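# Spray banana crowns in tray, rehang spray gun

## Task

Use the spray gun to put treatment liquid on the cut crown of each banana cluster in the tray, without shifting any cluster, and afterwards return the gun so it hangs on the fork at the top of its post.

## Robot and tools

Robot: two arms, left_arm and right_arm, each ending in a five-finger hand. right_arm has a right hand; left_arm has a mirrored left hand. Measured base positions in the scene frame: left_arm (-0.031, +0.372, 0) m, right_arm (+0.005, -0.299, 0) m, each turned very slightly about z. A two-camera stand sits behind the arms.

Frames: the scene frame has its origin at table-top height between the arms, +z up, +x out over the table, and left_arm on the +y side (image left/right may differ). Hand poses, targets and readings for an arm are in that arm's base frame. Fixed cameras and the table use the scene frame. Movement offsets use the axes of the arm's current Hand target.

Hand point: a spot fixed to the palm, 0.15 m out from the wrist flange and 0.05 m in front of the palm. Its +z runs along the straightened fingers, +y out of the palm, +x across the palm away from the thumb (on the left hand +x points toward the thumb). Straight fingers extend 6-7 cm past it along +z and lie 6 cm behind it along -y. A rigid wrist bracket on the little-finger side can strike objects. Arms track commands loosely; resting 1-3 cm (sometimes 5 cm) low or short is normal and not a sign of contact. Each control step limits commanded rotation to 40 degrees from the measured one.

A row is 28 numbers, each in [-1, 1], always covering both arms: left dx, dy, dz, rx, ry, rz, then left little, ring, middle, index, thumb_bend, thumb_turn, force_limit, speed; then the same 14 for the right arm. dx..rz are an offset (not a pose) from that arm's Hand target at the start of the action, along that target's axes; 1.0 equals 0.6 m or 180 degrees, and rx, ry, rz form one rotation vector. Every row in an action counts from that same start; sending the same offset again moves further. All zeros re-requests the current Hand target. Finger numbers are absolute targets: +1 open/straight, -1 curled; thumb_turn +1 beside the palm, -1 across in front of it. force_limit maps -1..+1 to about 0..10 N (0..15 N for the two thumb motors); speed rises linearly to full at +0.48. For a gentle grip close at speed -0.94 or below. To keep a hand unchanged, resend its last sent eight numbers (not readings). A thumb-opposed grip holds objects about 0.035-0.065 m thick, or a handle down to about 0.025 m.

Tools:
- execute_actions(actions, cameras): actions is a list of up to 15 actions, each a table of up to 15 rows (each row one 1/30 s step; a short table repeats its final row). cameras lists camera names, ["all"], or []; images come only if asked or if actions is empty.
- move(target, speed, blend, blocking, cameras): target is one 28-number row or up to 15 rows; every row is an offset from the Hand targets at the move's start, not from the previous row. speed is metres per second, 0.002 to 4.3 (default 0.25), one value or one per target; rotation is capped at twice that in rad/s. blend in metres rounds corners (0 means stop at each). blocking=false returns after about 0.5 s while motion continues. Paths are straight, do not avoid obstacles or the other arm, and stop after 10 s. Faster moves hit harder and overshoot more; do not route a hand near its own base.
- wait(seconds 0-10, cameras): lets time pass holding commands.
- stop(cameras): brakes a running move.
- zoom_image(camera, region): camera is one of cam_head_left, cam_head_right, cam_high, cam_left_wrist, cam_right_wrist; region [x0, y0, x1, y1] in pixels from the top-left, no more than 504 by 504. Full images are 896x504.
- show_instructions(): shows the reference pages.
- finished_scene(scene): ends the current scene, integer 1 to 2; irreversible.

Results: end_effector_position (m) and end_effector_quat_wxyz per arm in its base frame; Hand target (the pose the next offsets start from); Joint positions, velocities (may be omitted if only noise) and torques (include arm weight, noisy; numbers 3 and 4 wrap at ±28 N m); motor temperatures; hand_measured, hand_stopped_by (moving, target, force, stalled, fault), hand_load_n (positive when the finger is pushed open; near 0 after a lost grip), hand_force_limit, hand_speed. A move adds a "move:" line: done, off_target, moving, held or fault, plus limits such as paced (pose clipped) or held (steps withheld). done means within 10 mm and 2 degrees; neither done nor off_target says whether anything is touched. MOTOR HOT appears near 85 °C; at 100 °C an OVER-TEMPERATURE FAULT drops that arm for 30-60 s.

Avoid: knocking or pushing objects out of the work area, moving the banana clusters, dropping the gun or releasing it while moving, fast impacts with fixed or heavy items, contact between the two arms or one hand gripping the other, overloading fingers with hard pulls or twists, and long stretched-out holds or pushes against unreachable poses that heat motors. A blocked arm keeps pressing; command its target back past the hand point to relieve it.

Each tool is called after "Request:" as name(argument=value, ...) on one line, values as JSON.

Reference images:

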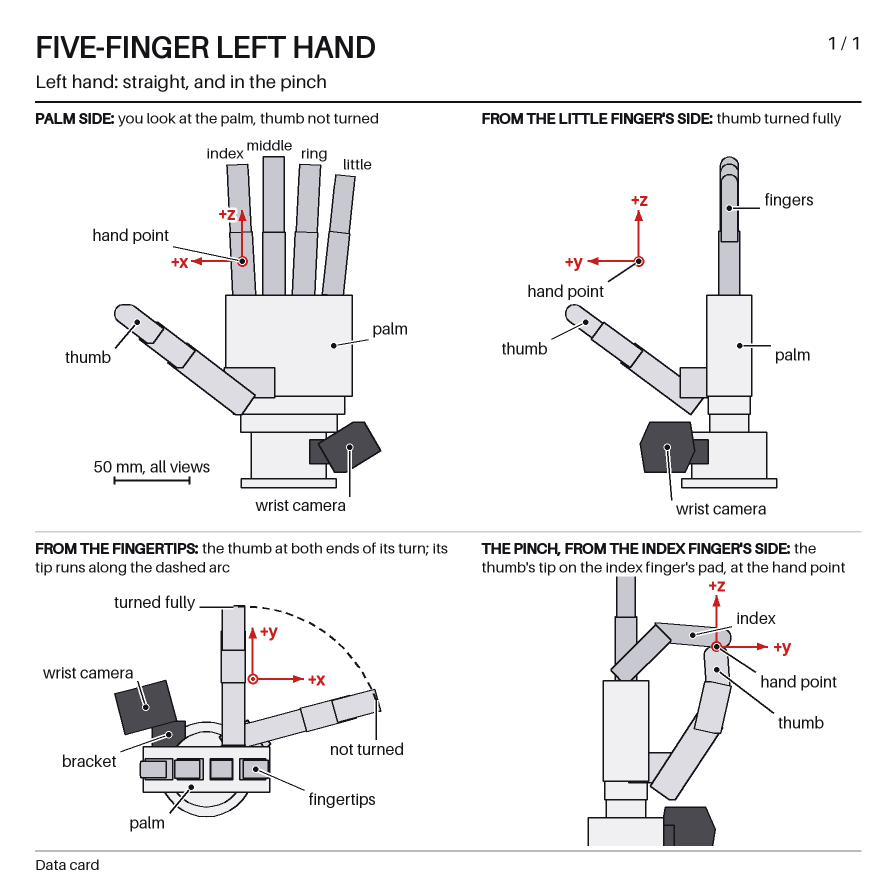

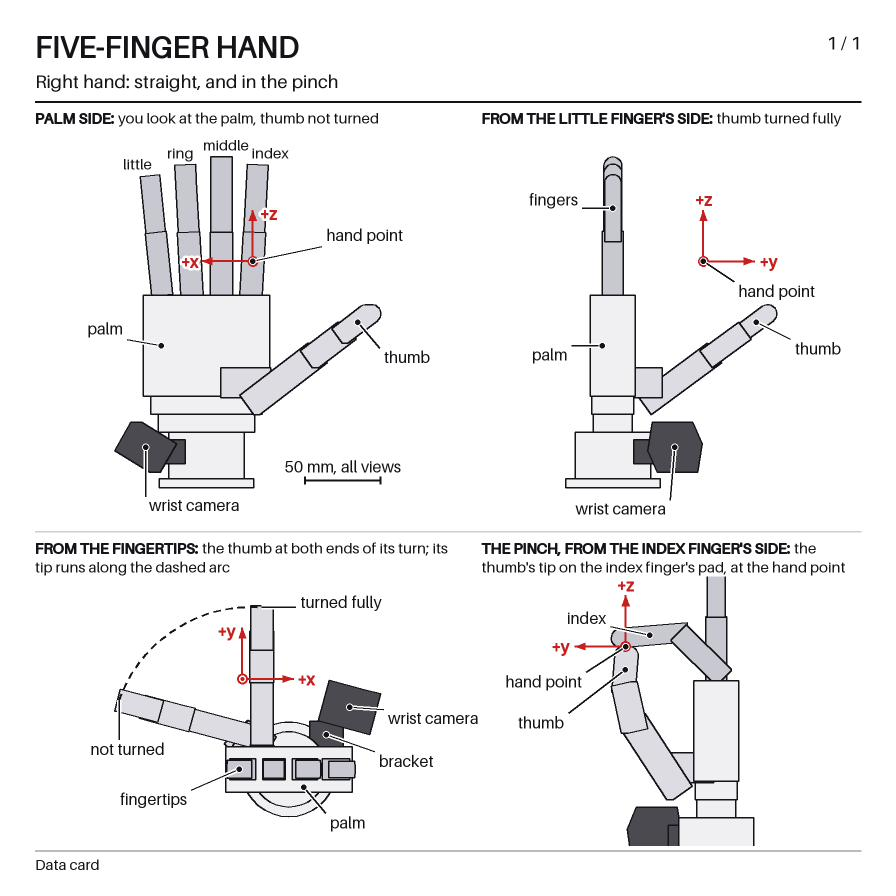

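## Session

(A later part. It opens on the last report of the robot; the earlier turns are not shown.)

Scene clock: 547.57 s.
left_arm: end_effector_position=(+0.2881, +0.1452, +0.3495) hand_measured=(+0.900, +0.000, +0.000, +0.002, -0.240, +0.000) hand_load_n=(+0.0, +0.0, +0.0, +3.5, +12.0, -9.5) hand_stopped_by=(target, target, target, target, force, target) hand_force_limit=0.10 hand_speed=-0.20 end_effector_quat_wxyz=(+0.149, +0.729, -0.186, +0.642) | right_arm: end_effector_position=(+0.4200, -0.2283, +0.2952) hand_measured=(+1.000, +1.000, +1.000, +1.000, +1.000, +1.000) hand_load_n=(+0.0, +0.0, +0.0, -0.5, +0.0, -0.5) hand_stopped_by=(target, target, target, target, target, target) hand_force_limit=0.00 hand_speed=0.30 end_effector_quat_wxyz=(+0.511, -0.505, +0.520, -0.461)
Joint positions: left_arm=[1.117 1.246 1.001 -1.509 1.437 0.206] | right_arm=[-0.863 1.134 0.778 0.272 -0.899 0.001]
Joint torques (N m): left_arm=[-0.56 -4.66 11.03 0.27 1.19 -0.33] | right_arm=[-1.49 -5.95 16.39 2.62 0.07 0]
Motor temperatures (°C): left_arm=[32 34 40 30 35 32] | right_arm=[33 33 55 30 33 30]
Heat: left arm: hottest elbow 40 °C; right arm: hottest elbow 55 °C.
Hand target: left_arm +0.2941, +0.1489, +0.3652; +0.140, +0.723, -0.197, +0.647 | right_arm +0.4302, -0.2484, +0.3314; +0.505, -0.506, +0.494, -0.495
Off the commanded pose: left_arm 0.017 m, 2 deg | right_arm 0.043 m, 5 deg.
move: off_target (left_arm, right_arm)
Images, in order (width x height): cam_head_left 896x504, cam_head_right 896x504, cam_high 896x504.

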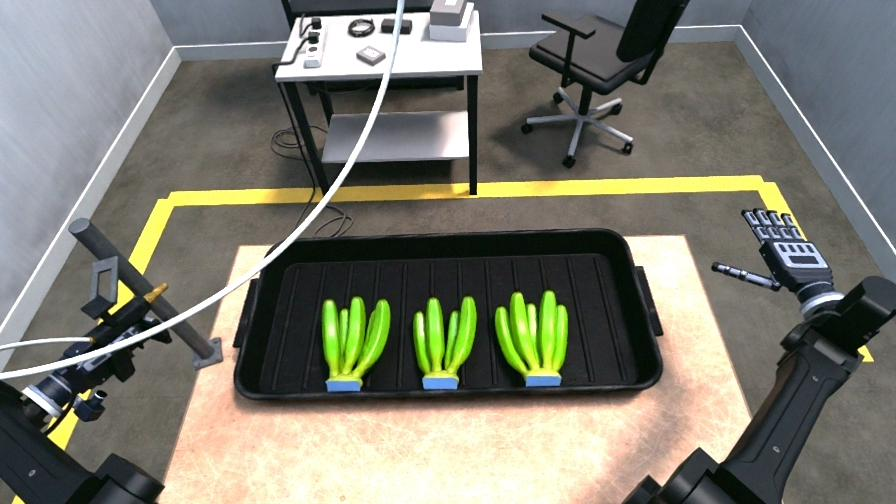

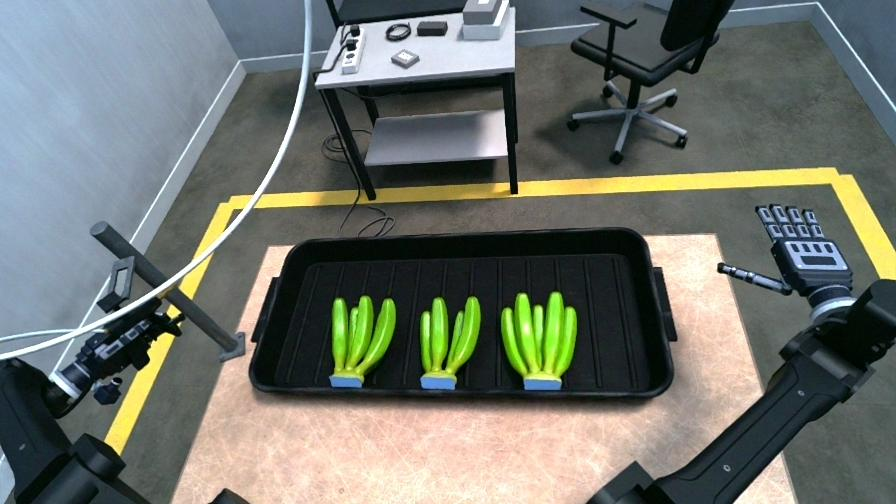

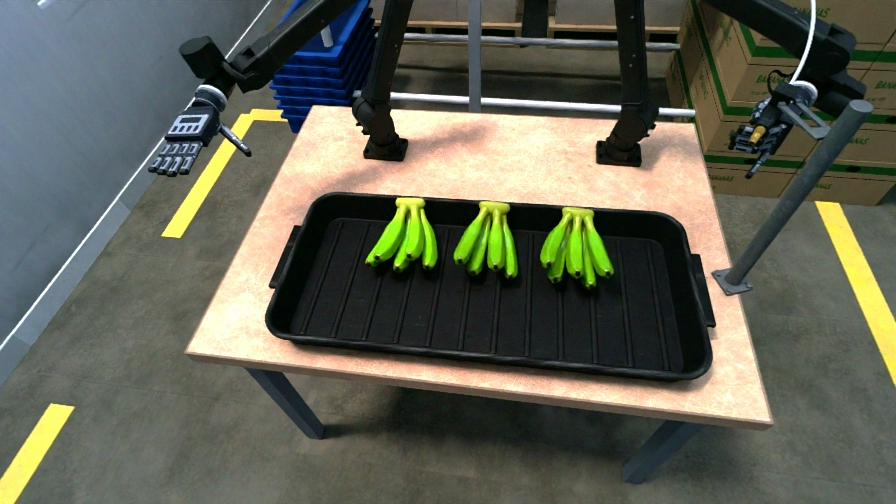

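Request:
move(target=[0.002,-0.0218,0.0253,0,0,0,0.9,0.0,0.0,0.0,-0.92,0.0,0.1,-0.2,0,0,0,0,0,0,1,1,1,1,1,1,0,0.3], speed=0.05, cameras=["cam_head_left","cam_head_right","cam_high"])

Request:
zoom_image(camera="cam_head_left", region=[70, 260, 160, 350])

Request:
zoom_image(camera="cam_head_right", region=[80, 250, 170, 340])

Request:
zoom_image(camera="cam_high", region=[750, 60, 840, 150])

Scene clock: 549.53 s.
left_arm: end_effector_position=(+0.3068, +0.1524, +0.3453) hand_measured=(+0.900, +0.000, +0.000, +0.002, -0.240, +0.000) hand_load_n=(+0.0, +0.0, +0.0, +0.0, +9.0, -13.5) hand_stopped_by=(target, target, target, target, force, target) hand_force_limit=0.10 hand_speed=-0.20 end_effector_quat_wxyz=(+0.134, +0.724, -0.209, +0.643) | right_arm: end_effector_position=(+0.4200, -0.2283, +0.2952) hand_measured=(+1.000, +1.000, +1.000, +1.000, +1.000, +1.000) hand_load_n=(+0.0, +0.0, +0.0, +0.0, +0.0, +0.0) hand_stopped_by=(target, target, target, target, target, target) hand_force_limit=0.00 hand_speed=0.30 end_effector_quat_wxyz=(+0.511, -0.505, +0.520, -0.461)
Joint positions: left_arm=[1.074 1.242 1.001 -1.253 1.433 -0.001] | right_arm=[-0.863 1.134 0.778 0.272 -0.899 0.001]
Joint torques (N m): left_arm=[-0.73 -5.3 10.77 0.43 1.27 -0.83] | right_arm=[-1.49 -5.95 16.39 2.61 0.08 0]
Motor temperatures (°C): left_arm=[32 34 40 30 36 32] | right_arm=[33 33 55 30 33 30]
Heat: left arm: hottest elbow 40 °C; right arm: hottest elbow 55 °C.
Hand target: left_arm +0.3137, +0.1534, +0.3652; +0.140, +0.724, -0.196, +0.647 | right_arm +0.4302, -0.2484, +0.3314; +0.505, -0.506, +0.494, -0.495
Off the commanded pose: left_arm 0.021 m, 2 deg | right_arm 0.043 m, 5 deg.
move: off_target (left_arm, right_arm)
Images, in order (width x height): cam_head_left 896x504, cam_head_right 896x504, cam_high 896x504.

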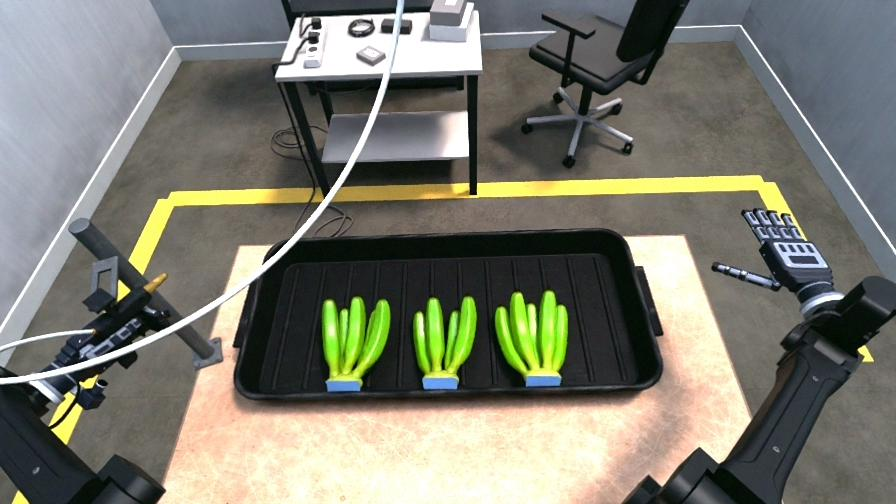

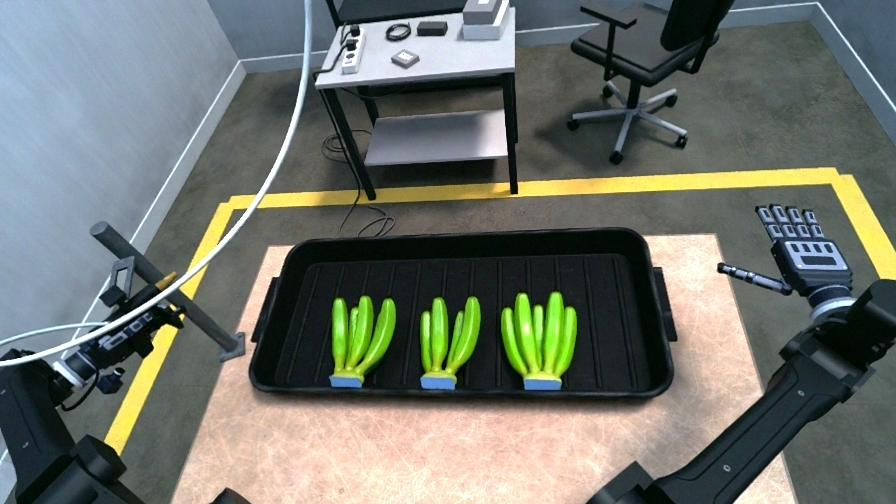

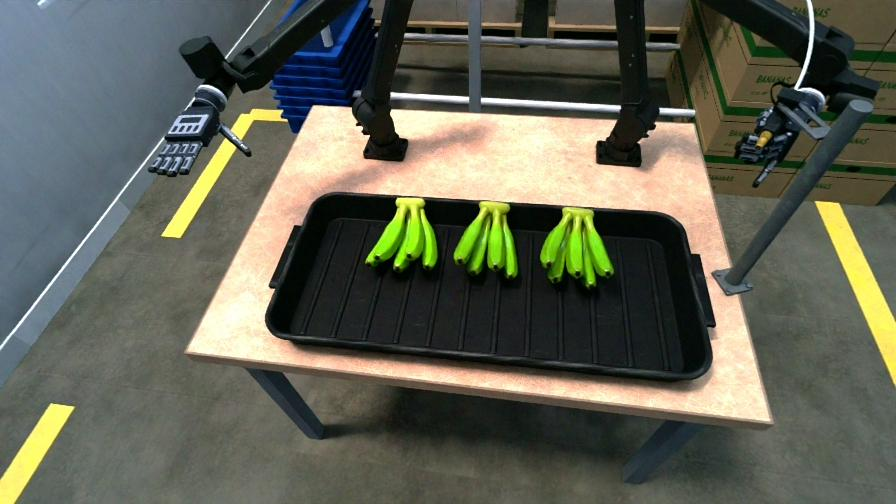

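Scaled by 5.600 from the camera's 896x504 image, which has a finer 1280x720 frame.

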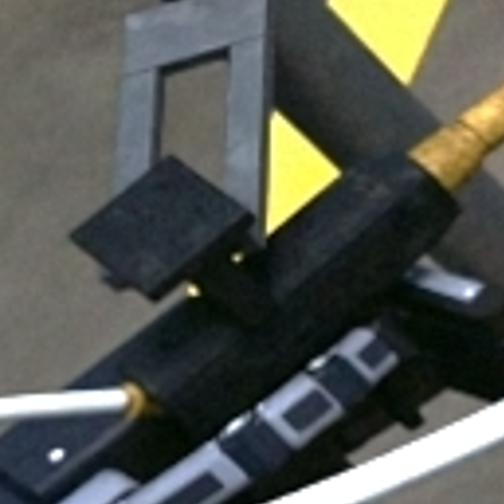

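Scaled by 5.600 from the camera's 896x504 image, which has a finer 1280x720 frame.

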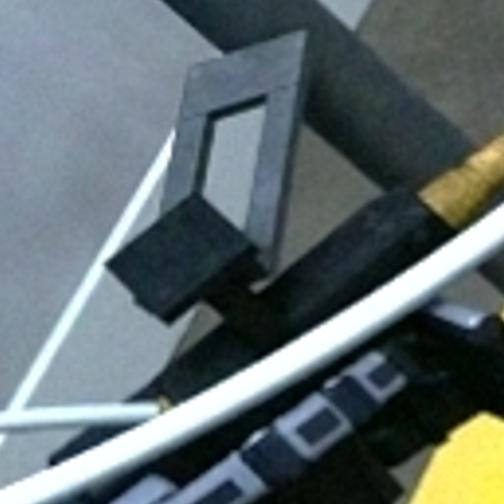

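Scaled by 5.600 from the camera's 896x504 image, which has a finer 1280x720 frame.

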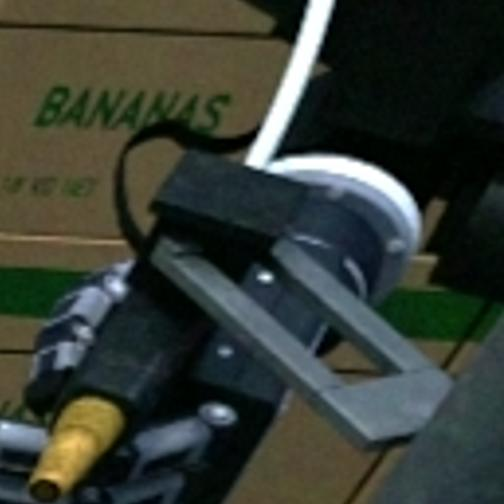

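Request:
zoom_image(camera="cam_head_left", region=[80, 280, 130, 330])

Request:
zoom_image(camera="cam_head_right", region=[95, 275, 145, 325])

Request:
zoom_image(camera="cam_high", region=[765, 75, 825, 125])

Scaled by 10.080 from the camera's 896x504 image, which has a finer 1280x720 frame.

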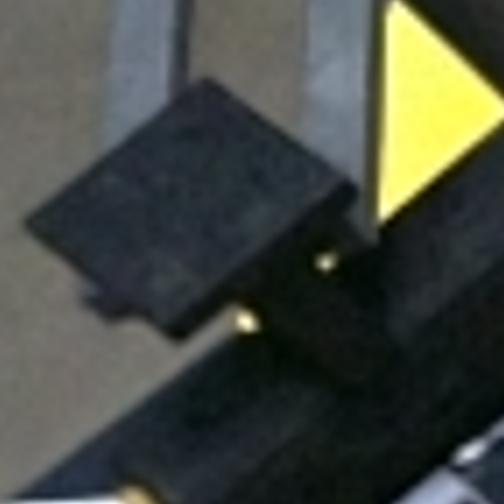

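Scaled by 10.080 from the camera's 896x504 image, which has a finer 1280x720 frame.

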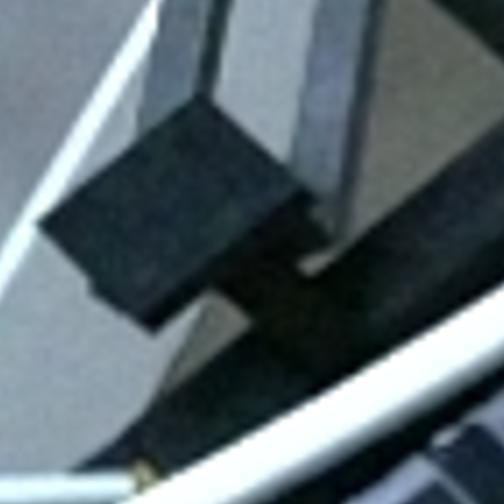

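Scaled by 8.400 from the camera's 896x504 image, which has a finer 1280x720 frame.

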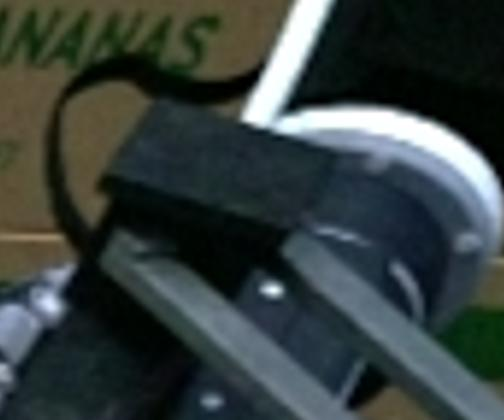

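Request:
move(target=[-0.0308,0.0145,-0.0115,0,0,0,0.9,0.0,0.0,0.0,-0.92,0.0,0.1,-0.2,0,0,0,0,0,0,1,1,1,1,1,1,0,0.3], speed=0.06, cameras=["cam_head_left","cam_head_right","cam_high"])

Request:
zoom_image(camera="cam_head_left", region=[70, 260, 160, 350])

Request:
zoom_image(camera="cam_head_right", region=[80, 250, 170, 340])

Request:
zoom_image(camera="cam_high", region=[750, 60, 840, 150])

Scene clock: 553.07 s.
left_arm: end_effector_position=(+0.3048, +0.1503, +0.3429) hand_measured=(+0.900, +0.000, +0.000, +0.002, -0.240, +0.000) hand_load_n=(+0.0, +0.0, +0.0, +0.0, +9.0, -9.0) hand_stopped_by=(target, target, target, target, force, target) hand_force_limit=0.10 hand_speed=-0.20 end_effector_quat_wxyz=(+0.140, +0.723, -0.203, +0.645) | right_arm: end_effector_position=(+0.4200, -0.2283, +0.2952) hand_measured=(+1.000, +1.000, +1.000, +1.000, +1.000, +1.000) hand_load_n=(+0.0, +0.0, +0.0, +0.0, +0.0, -0.5) hand_stopped_by=(target, target, target, target, target, target) hand_force_limit=0.00 hand_speed=0.30 end_effector_quat_wxyz=(+0.511, -0.505, +0.520, -0.461)
Joint positions: left_arm=[1.076 1.242 0.987 -1.261 1.443 0.005] | right_arm=[-0.863 1.134 0.778 0.272 -0.899 0.001]
Joint torques (N m): left_arm=[1.08 -5.36 8.02 -0.17 0.99 -0.16] | right_arm=[-1.49 -5.95 16.4 2.61 0.07 0]
Motor temperatures (°C): left_arm=[32 34 39 30 36 32] | right_arm=[33 33 55 30 33 30]
Heat: left arm: hottest elbow 39 °C; right arm: hottest elbow 55 °C.
Hand target: left_arm +0.3020, +0.1508, +0.3473; +0.140, +0.724, -0.196, +0.647 | right_arm +0.4302, -0.2484, +0.3314; +0.505, -0.506, +0.494, -0.495
Off the commanded pose: left_arm 0.005 m, 1 deg | right_arm 0.043 m, 5 deg.
move: off_target (right_arm)
Images, in order (width x height): cam_head_left 896x504, cam_head_right 896x504, cam_high 896x504.

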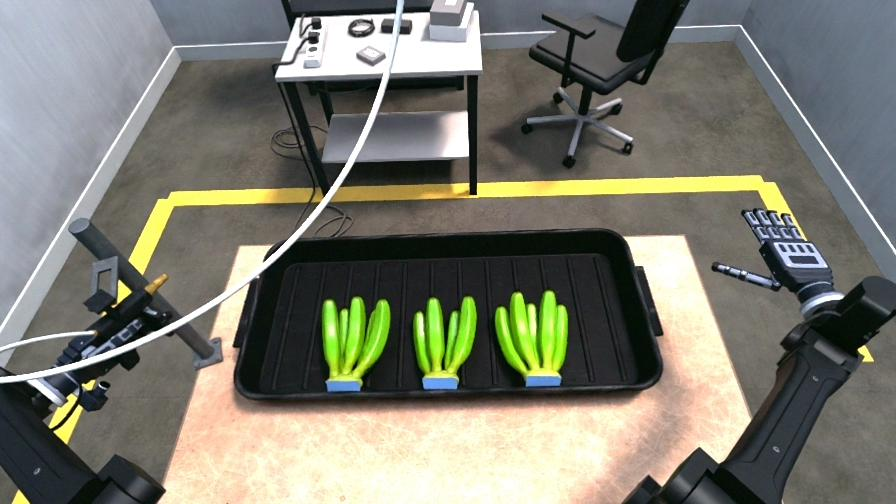

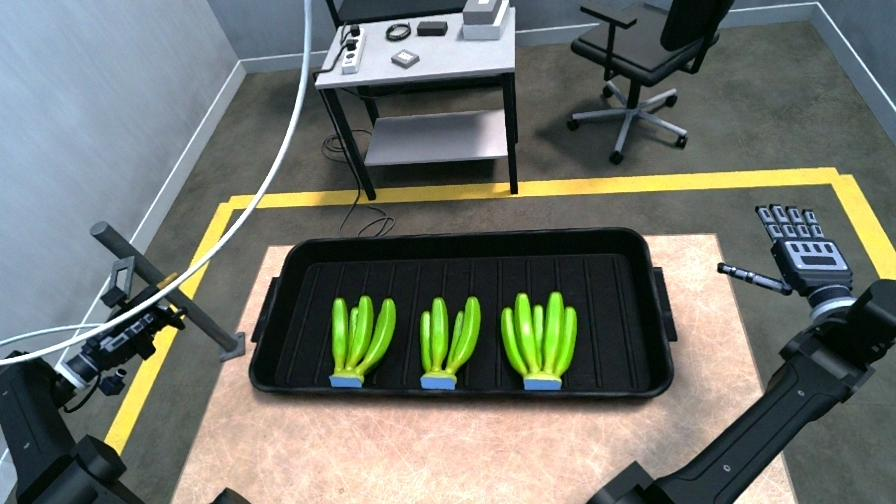

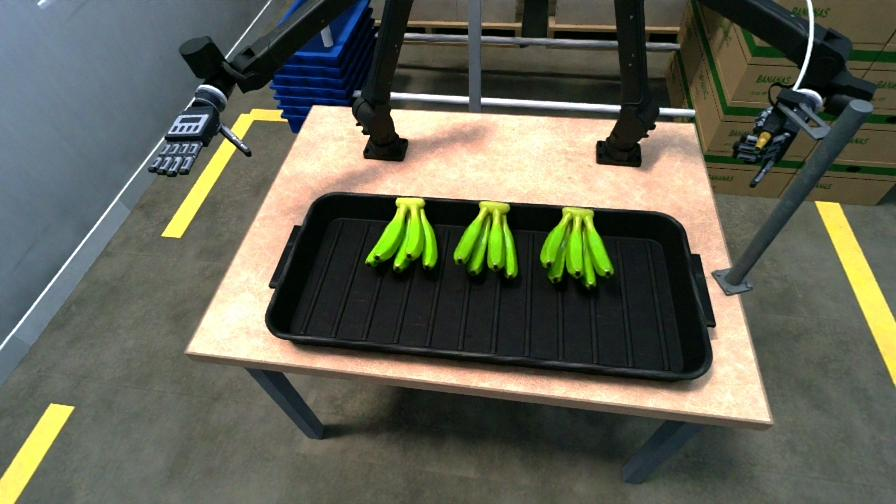

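Scaled by 5.600 from the camera's 896x504 image, which has a finer 1280x720 frame.

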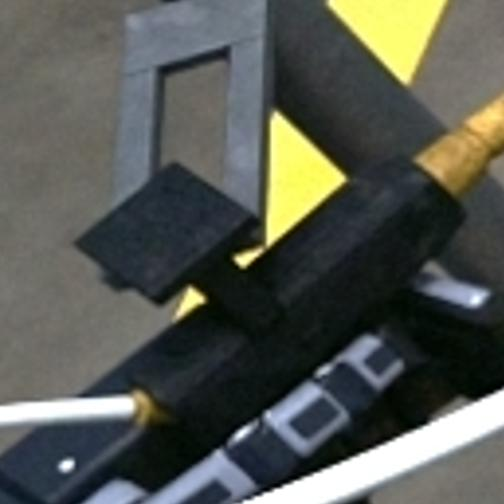

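Scaled by 5.600 from the camera's 896x504 image, which has a finer 1280x720 frame.

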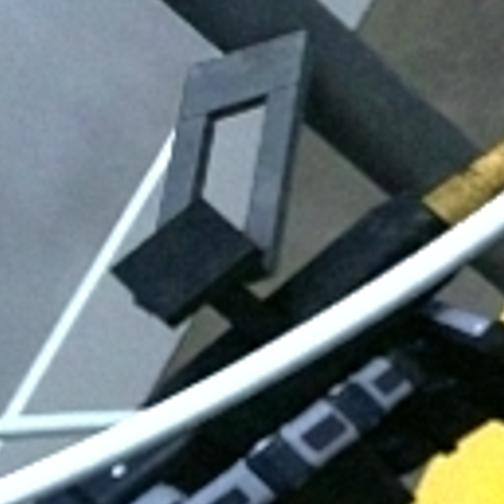

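Scaled by 5.600 from the camera's 896x504 image, which has a finer 1280x720 frame.

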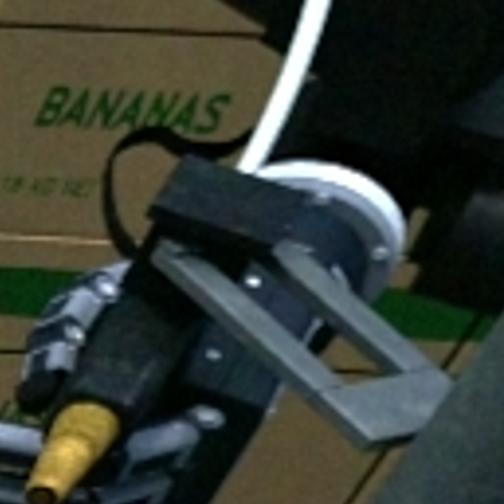

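Request:
move(target=[-0.0095,0.0035,-0.003,0,0,0,0.9,0.0,0.0,0.0,-0.92,0.0,0.1,-0.2,0,0,0,0,0,0,1,1,1,1,1,1,0,0.3], speed=0.06, cameras=["cam_head_left","cam_head_right","cam_high"])

Request:
zoom_image(camera="cam_head_left", region=[70, 260, 160, 350])

Request:
zoom_image(camera="cam_high", region=[750, 60, 840, 150])

Scene clock: 554.47 s.
left_arm: end_effector_position=(+0.3009, +0.1484, +0.3393) hand_measured=(+0.900, +0.000, +0.000, +0.002, -0.240, +0.000) hand_load_n=(+0.0, +0.0, +0.0, +0.0, +8.5, -7.5) hand_stopped_by=(target, target, target, target, force, target) hand_force_limit=0.10 hand_speed=-0.20 end_effector_quat_wxyz=(+0.142, +0.725, -0.199, +0.644) | right_arm: end_effector_position=(+0.4200, -0.2283, +0.2952) hand_measured=(+1.000, +1.000, +1.000, +1.000, +1.000, +1.000) hand_load_n=(+0.0, +0.0, +0.0, +0.0, +0.0, +0.0) hand_stopped_by=(target, target, target, target, target, target) hand_force_limit=0.00 hand_speed=0.30 end_effector_quat_wxyz=(+0.511, -0.505, +0.520, -0.461)
Joint positions: left_arm=[1.085 1.242 0.978 -1.296 1.44 0.041] | right_arm=[-0.863 1.134 0.778 0.272 -0.899 0.001]
Joint torques (N m): left_arm=[0.97 -4.6 8.12 -0.29 1.09 0.01] | right_arm=[-1.49 -5.95 16.39 2.61 0.07 0]
Motor temperatures (°C): left_arm=[32 34 39 30 36 32] | right_arm=[33 33 55 30 33 30]
Heat: left arm: hottest elbow 39 °C; right arm: hottest elbow 55 °C.
Hand target: left_arm +0.2989, +0.1503, +0.3417; +0.140, +0.723, -0.196, +0.647 | right_arm +0.4302, -0.2484, +0.3314; +0.505, -0.506, +0.494, -0.495
Off the commanded pose: left_arm 0.004 m, 1 deg | right_arm 0.043 m, 5 deg.
move: off_target (right_arm)
Images, in order (width x height): cam_head_left 896x504, cam_head_right 896x504, cam_high 896x504.

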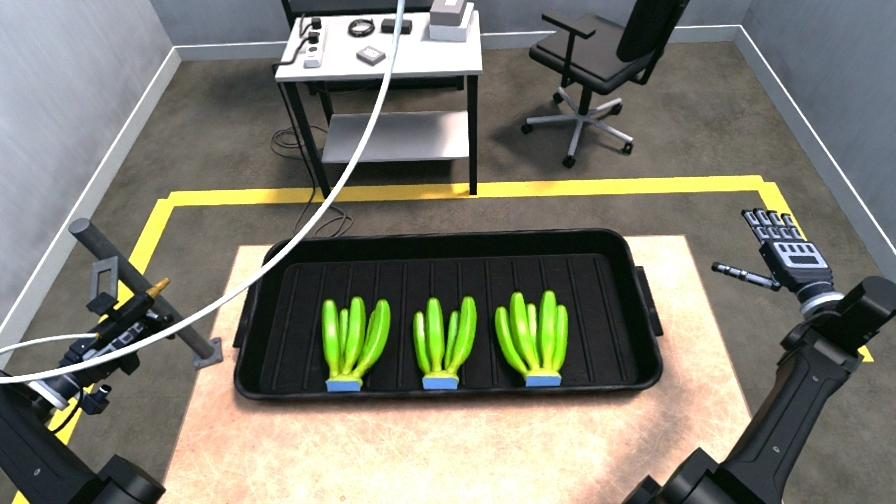

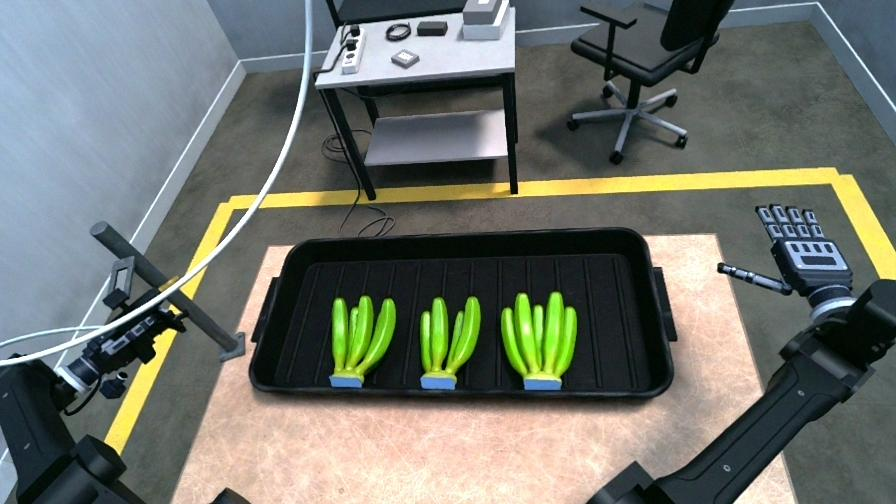

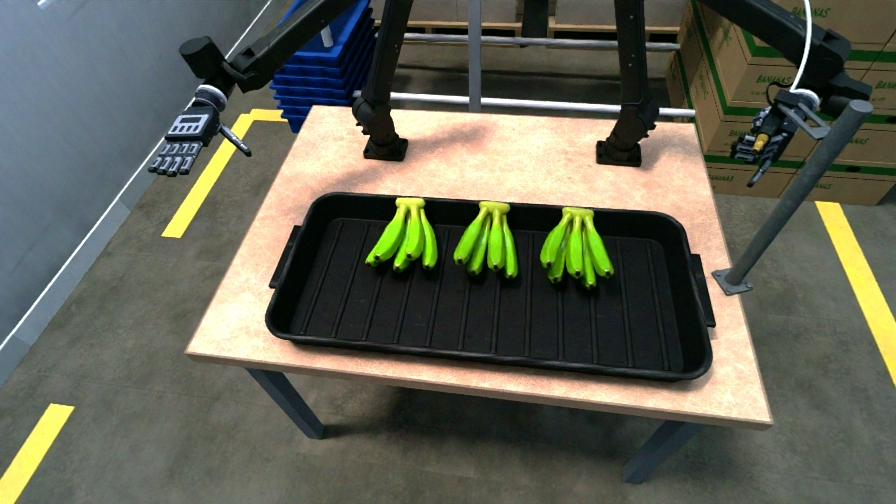

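Scaled by 5.600 from the camera's 896x504 image, which has a finer 1280x720 frame.

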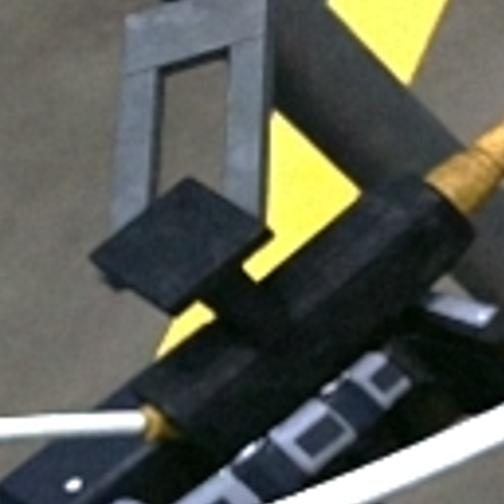

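Scaled by 5.600 from the camera's 896x504 image, which has a finer 1280x720 frame.

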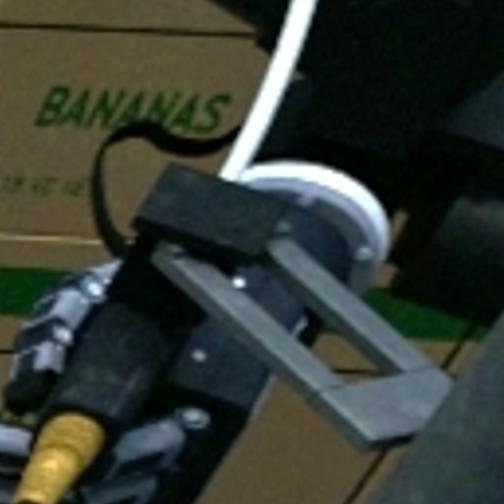

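Request:
move(target=[0.0032,0.002,-0.016,0,0,0,0.9,0.0,0.0,0.0,-0.92,0.0,0.1,-0.2,0,0,0,0,0,0,1,1,1,1,1,1,0,0.3], speed=0.06, cameras=["cam_head_left","cam_head_right","cam_high"])

Request:
zoom_image(camera="cam_head_left", region=[70, 260, 160, 350])

Request:
zoom_image(camera="cam_high", region=[750, 60, 840, 150])

Request:
zoom_image(camera="cam_head_right", region=[80, 250, 170, 340])

Scene clock: 557.27 s.
left_arm: end_effector_position=(+0.2878, +0.1435, +0.3387) hand_measured=(+0.900, +0.000, +0.000, +0.002, -0.240, +0.000) hand_load_n=(+0.0, +0.0, +0.0, +0.0, +8.5, -7.5) hand_stopped_by=(target, target, target, target, force, target) hand_force_limit=0.10 hand_speed=-0.20 end_effector_quat_wxyz=(+0.148, +0.725, -0.190, +0.645) | right_arm: end_effector_position=(+0.4200, -0.2283, +0.2952) hand_measured=(+1.000, +1.000, +1.000, +1.000, +1.000, +1.000) hand_load_n=(+0.0, +0.0, +0.0, +0.0, +0.0, +0.0) hand_stopped_by=(target, target, target, target, target, target) hand_force_limit=0.00 hand_speed=0.30 end_effector_quat_wxyz=(+0.511, -0.505, +0.520, -0.461)
Joint positions: left_arm=[1.114 1.257 0.978 -1.494 1.444 0.235] | right_arm=[-0.863 1.134 0.778 0.272 -0.899 0.001]
Joint torques (N m): left_arm=[0.91 -3.19 10.39 -0.42 0.8 0.06] | right_arm=[-1.49 -5.95 16.39 2.62 0.07 0]
Motor temperatures (°C): left_arm=[32 34 39 30 36 32] | right_arm=[33 33 55 30 33 30]
Heat: left arm: hottest elbow 39 °C; right arm: hottest elbow 55 °C.
Hand target: left_arm +0.2901, +0.1534, +0.3447; +0.140, +0.723, -0.196, +0.647 | right_arm +0.4302, -0.2484, +0.3314; +0.505, -0.506, +0.494, -0.495
Off the commanded pose: left_arm 0.012 m, 1 deg | right_arm 0.043 m, 5 deg.
move: off_target (left_arm, right_arm)
Images, in order (width x height): cam_head_left 896x504, cam_head_right 896x504, cam_high 896x504.

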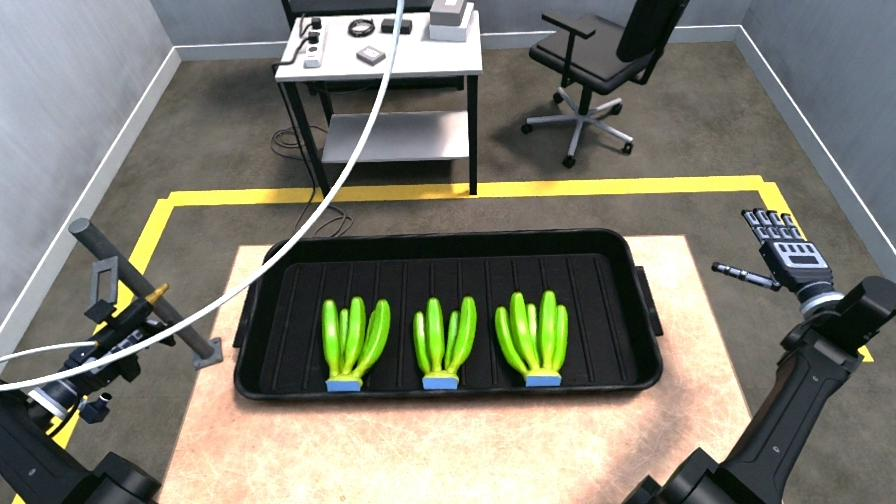

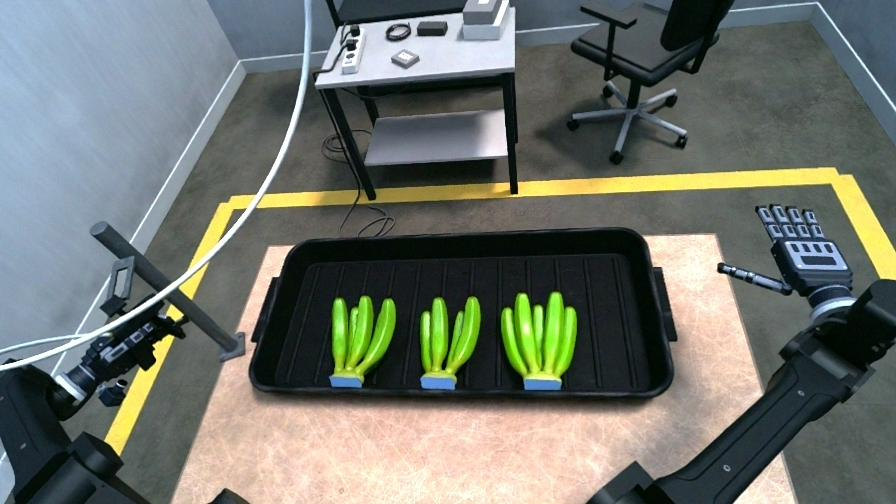

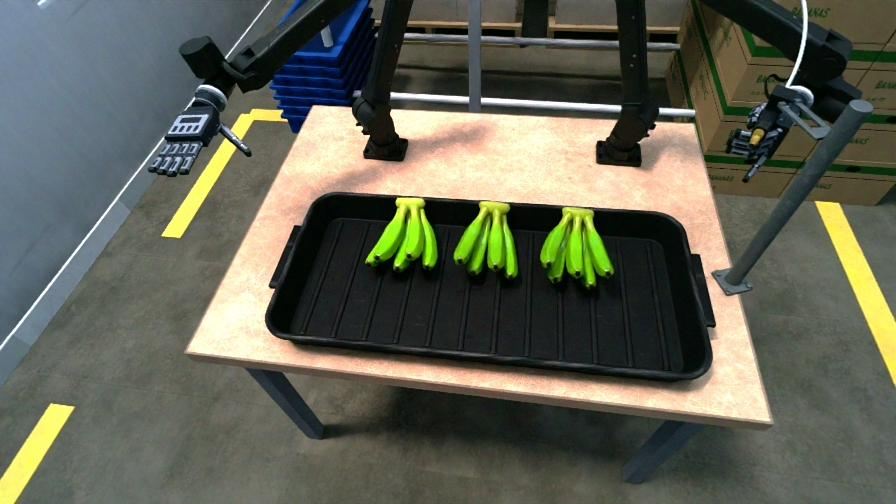

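Scaled by 5.600 from the camera's 896x504 image, which has a finer 1280x720 frame.

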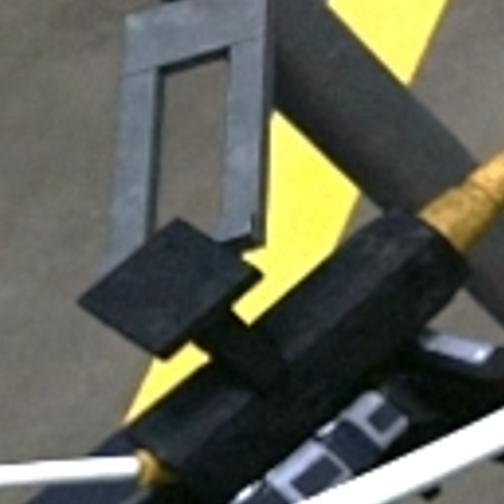

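Scaled by 5.600 from the camera's 896x504 image, which has a finer 1280x720 frame.

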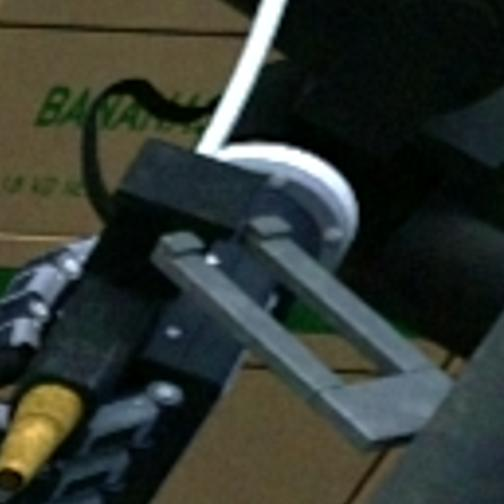

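Scaled by 5.600 from the camera's 896x504 image, which has a finer 1280x720 frame.

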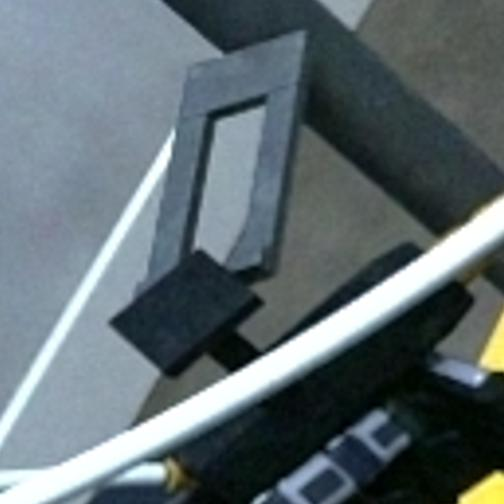

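Request:
move(target=[0.025,-0.0011,0.0203,0,0,0,0.9,0.0,0.0,0.0,-0.92,0.0,0.1,-0.2,0,0,0,0,0,0,1,1,1,1,1,1,0,0.3], speed=0.05, cameras=["cam_head_left","cam_head_right","cam_high"])

Request:
zoom_image(camera="cam_head_left", region=[70, 260, 160, 350])

Request:
zoom_image(camera="cam_high", region=[750, 60, 840, 150])

Request:
zoom_image(camera="cam_head_right", region=[80, 250, 170, 340])

Scene clock: 560.00 s.
left_arm: end_effector_position=(+0.2998, +0.1485, +0.3449) hand_measured=(+0.900, +0.000, +0.000, +0.002, -0.240, +0.000) hand_load_n=(+0.0, +0.0, +0.0, +0.5, +8.0, -8.0) hand_stopped_by=(target, target, target, target, force, target) hand_force_limit=0.10 hand_speed=-0.20 end_effector_quat_wxyz=(+0.147, +0.728, -0.189, +0.642) | right_arm: end_effector_position=(+0.4200, -0.2283, +0.2952) hand_measured=(+1.000, +1.000, +1.000, +1.000, +1.000, +1.000) hand_load_n=(-0.5, -0.5, +0.0, +0.0, +0.0, +0.0) hand_stopped_by=(target, target, target, target, target, target) hand_force_limit=0.00 hand_speed=0.30 end_effector_quat_wxyz=(+0.511, -0.505, +0.520, -0.461)
Joint positions: left_arm=[1.09 1.23 0.98 -1.298 1.439 0.007] | right_arm=[-0.863 1.134 0.778 0.272 -0.899 0.001]
Joint torques (N m): left_arm=[-0.32 -5.66 9.7 0.54 1.14 -0.32] | right_arm=[-1.49 -5.95 16.4 2.61 0.08 0]
Motor temperatures (°C): left_arm=[32 34 39 30 36 32] | right_arm=[33 33 55 30 33 30]
Heat: left arm: hottest elbow 39 °C; right arm: hottest elbow 55 °C.
Hand target: left_arm +0.3024, +0.1469, +0.3582; +0.140, +0.723, -0.196, +0.647 | right_arm +0.4302, -0.2484, +0.3314; +0.505, -0.506, +0.494, -0.495
Off the commanded pose: left_arm 0.014 m, 1 deg | right_arm 0.043 m, 5 deg.
move: off_target (left_arm, right_arm)
Images, in order (width x height): cam_head_left 896x504, cam_head_right 896x504, cam_high 896x504.

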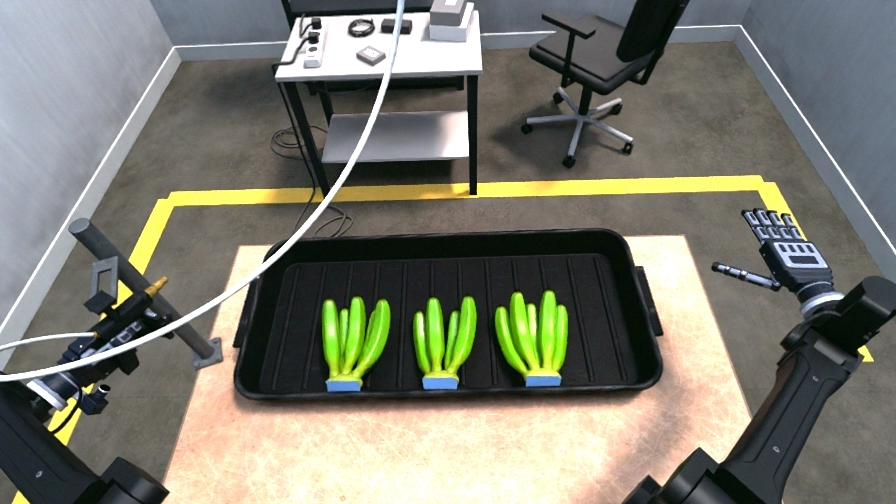

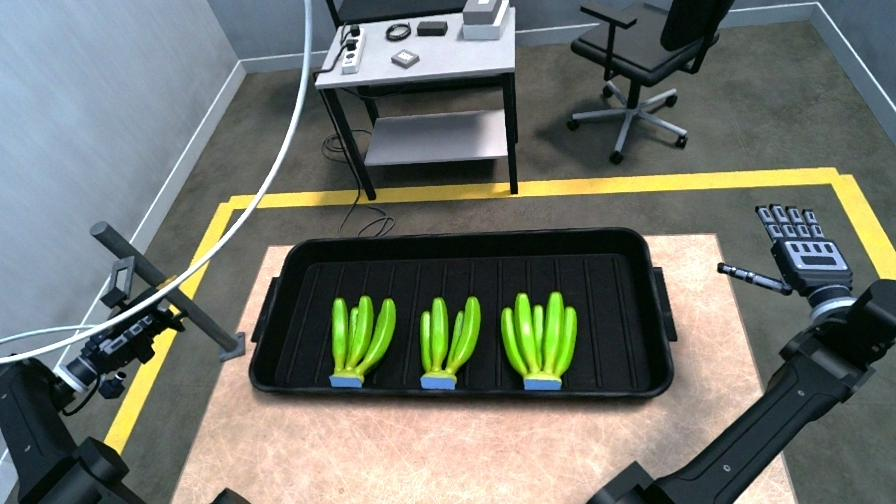

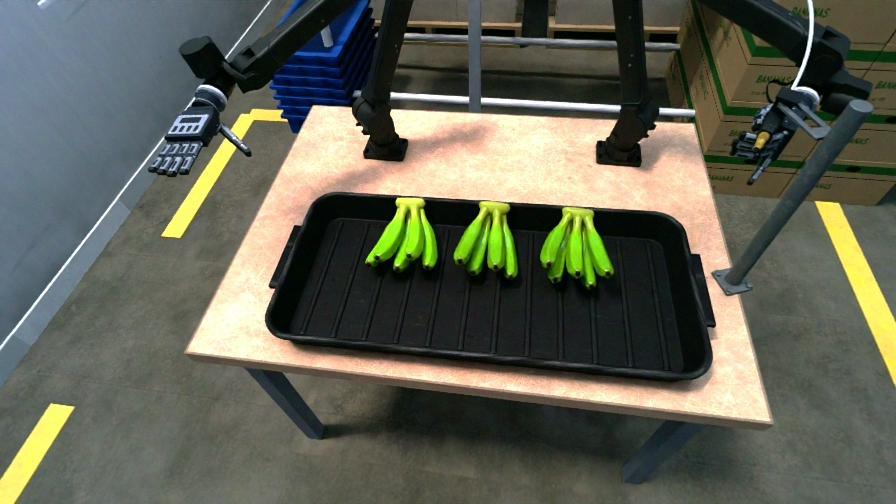

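Scaled by 5.600 from the camera's 896x504 image, which has a finer 1280x720 frame.

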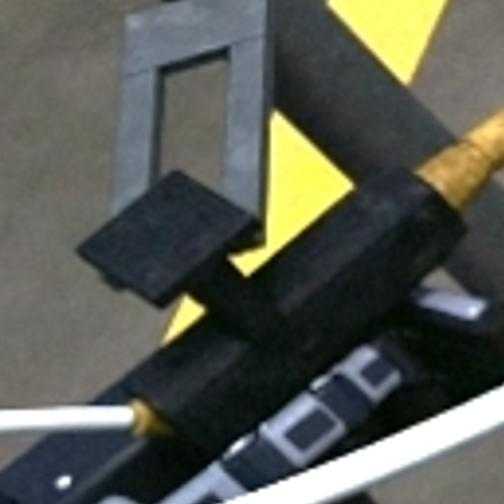

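Scaled by 5.600 from the camera's 896x504 image, which has a finer 1280x720 frame.

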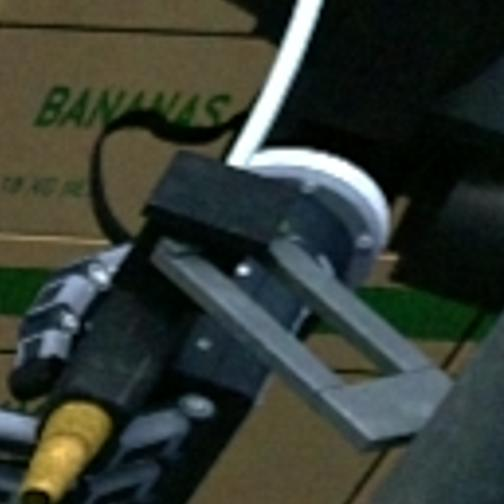

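Scaled by 5.600 from the camera's 896x504 image, which has a finer 1280x720 frame.

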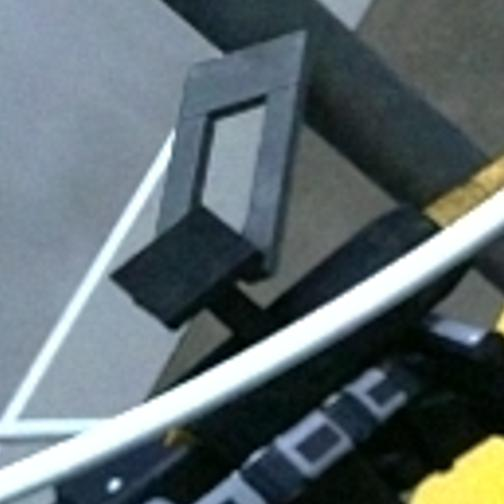

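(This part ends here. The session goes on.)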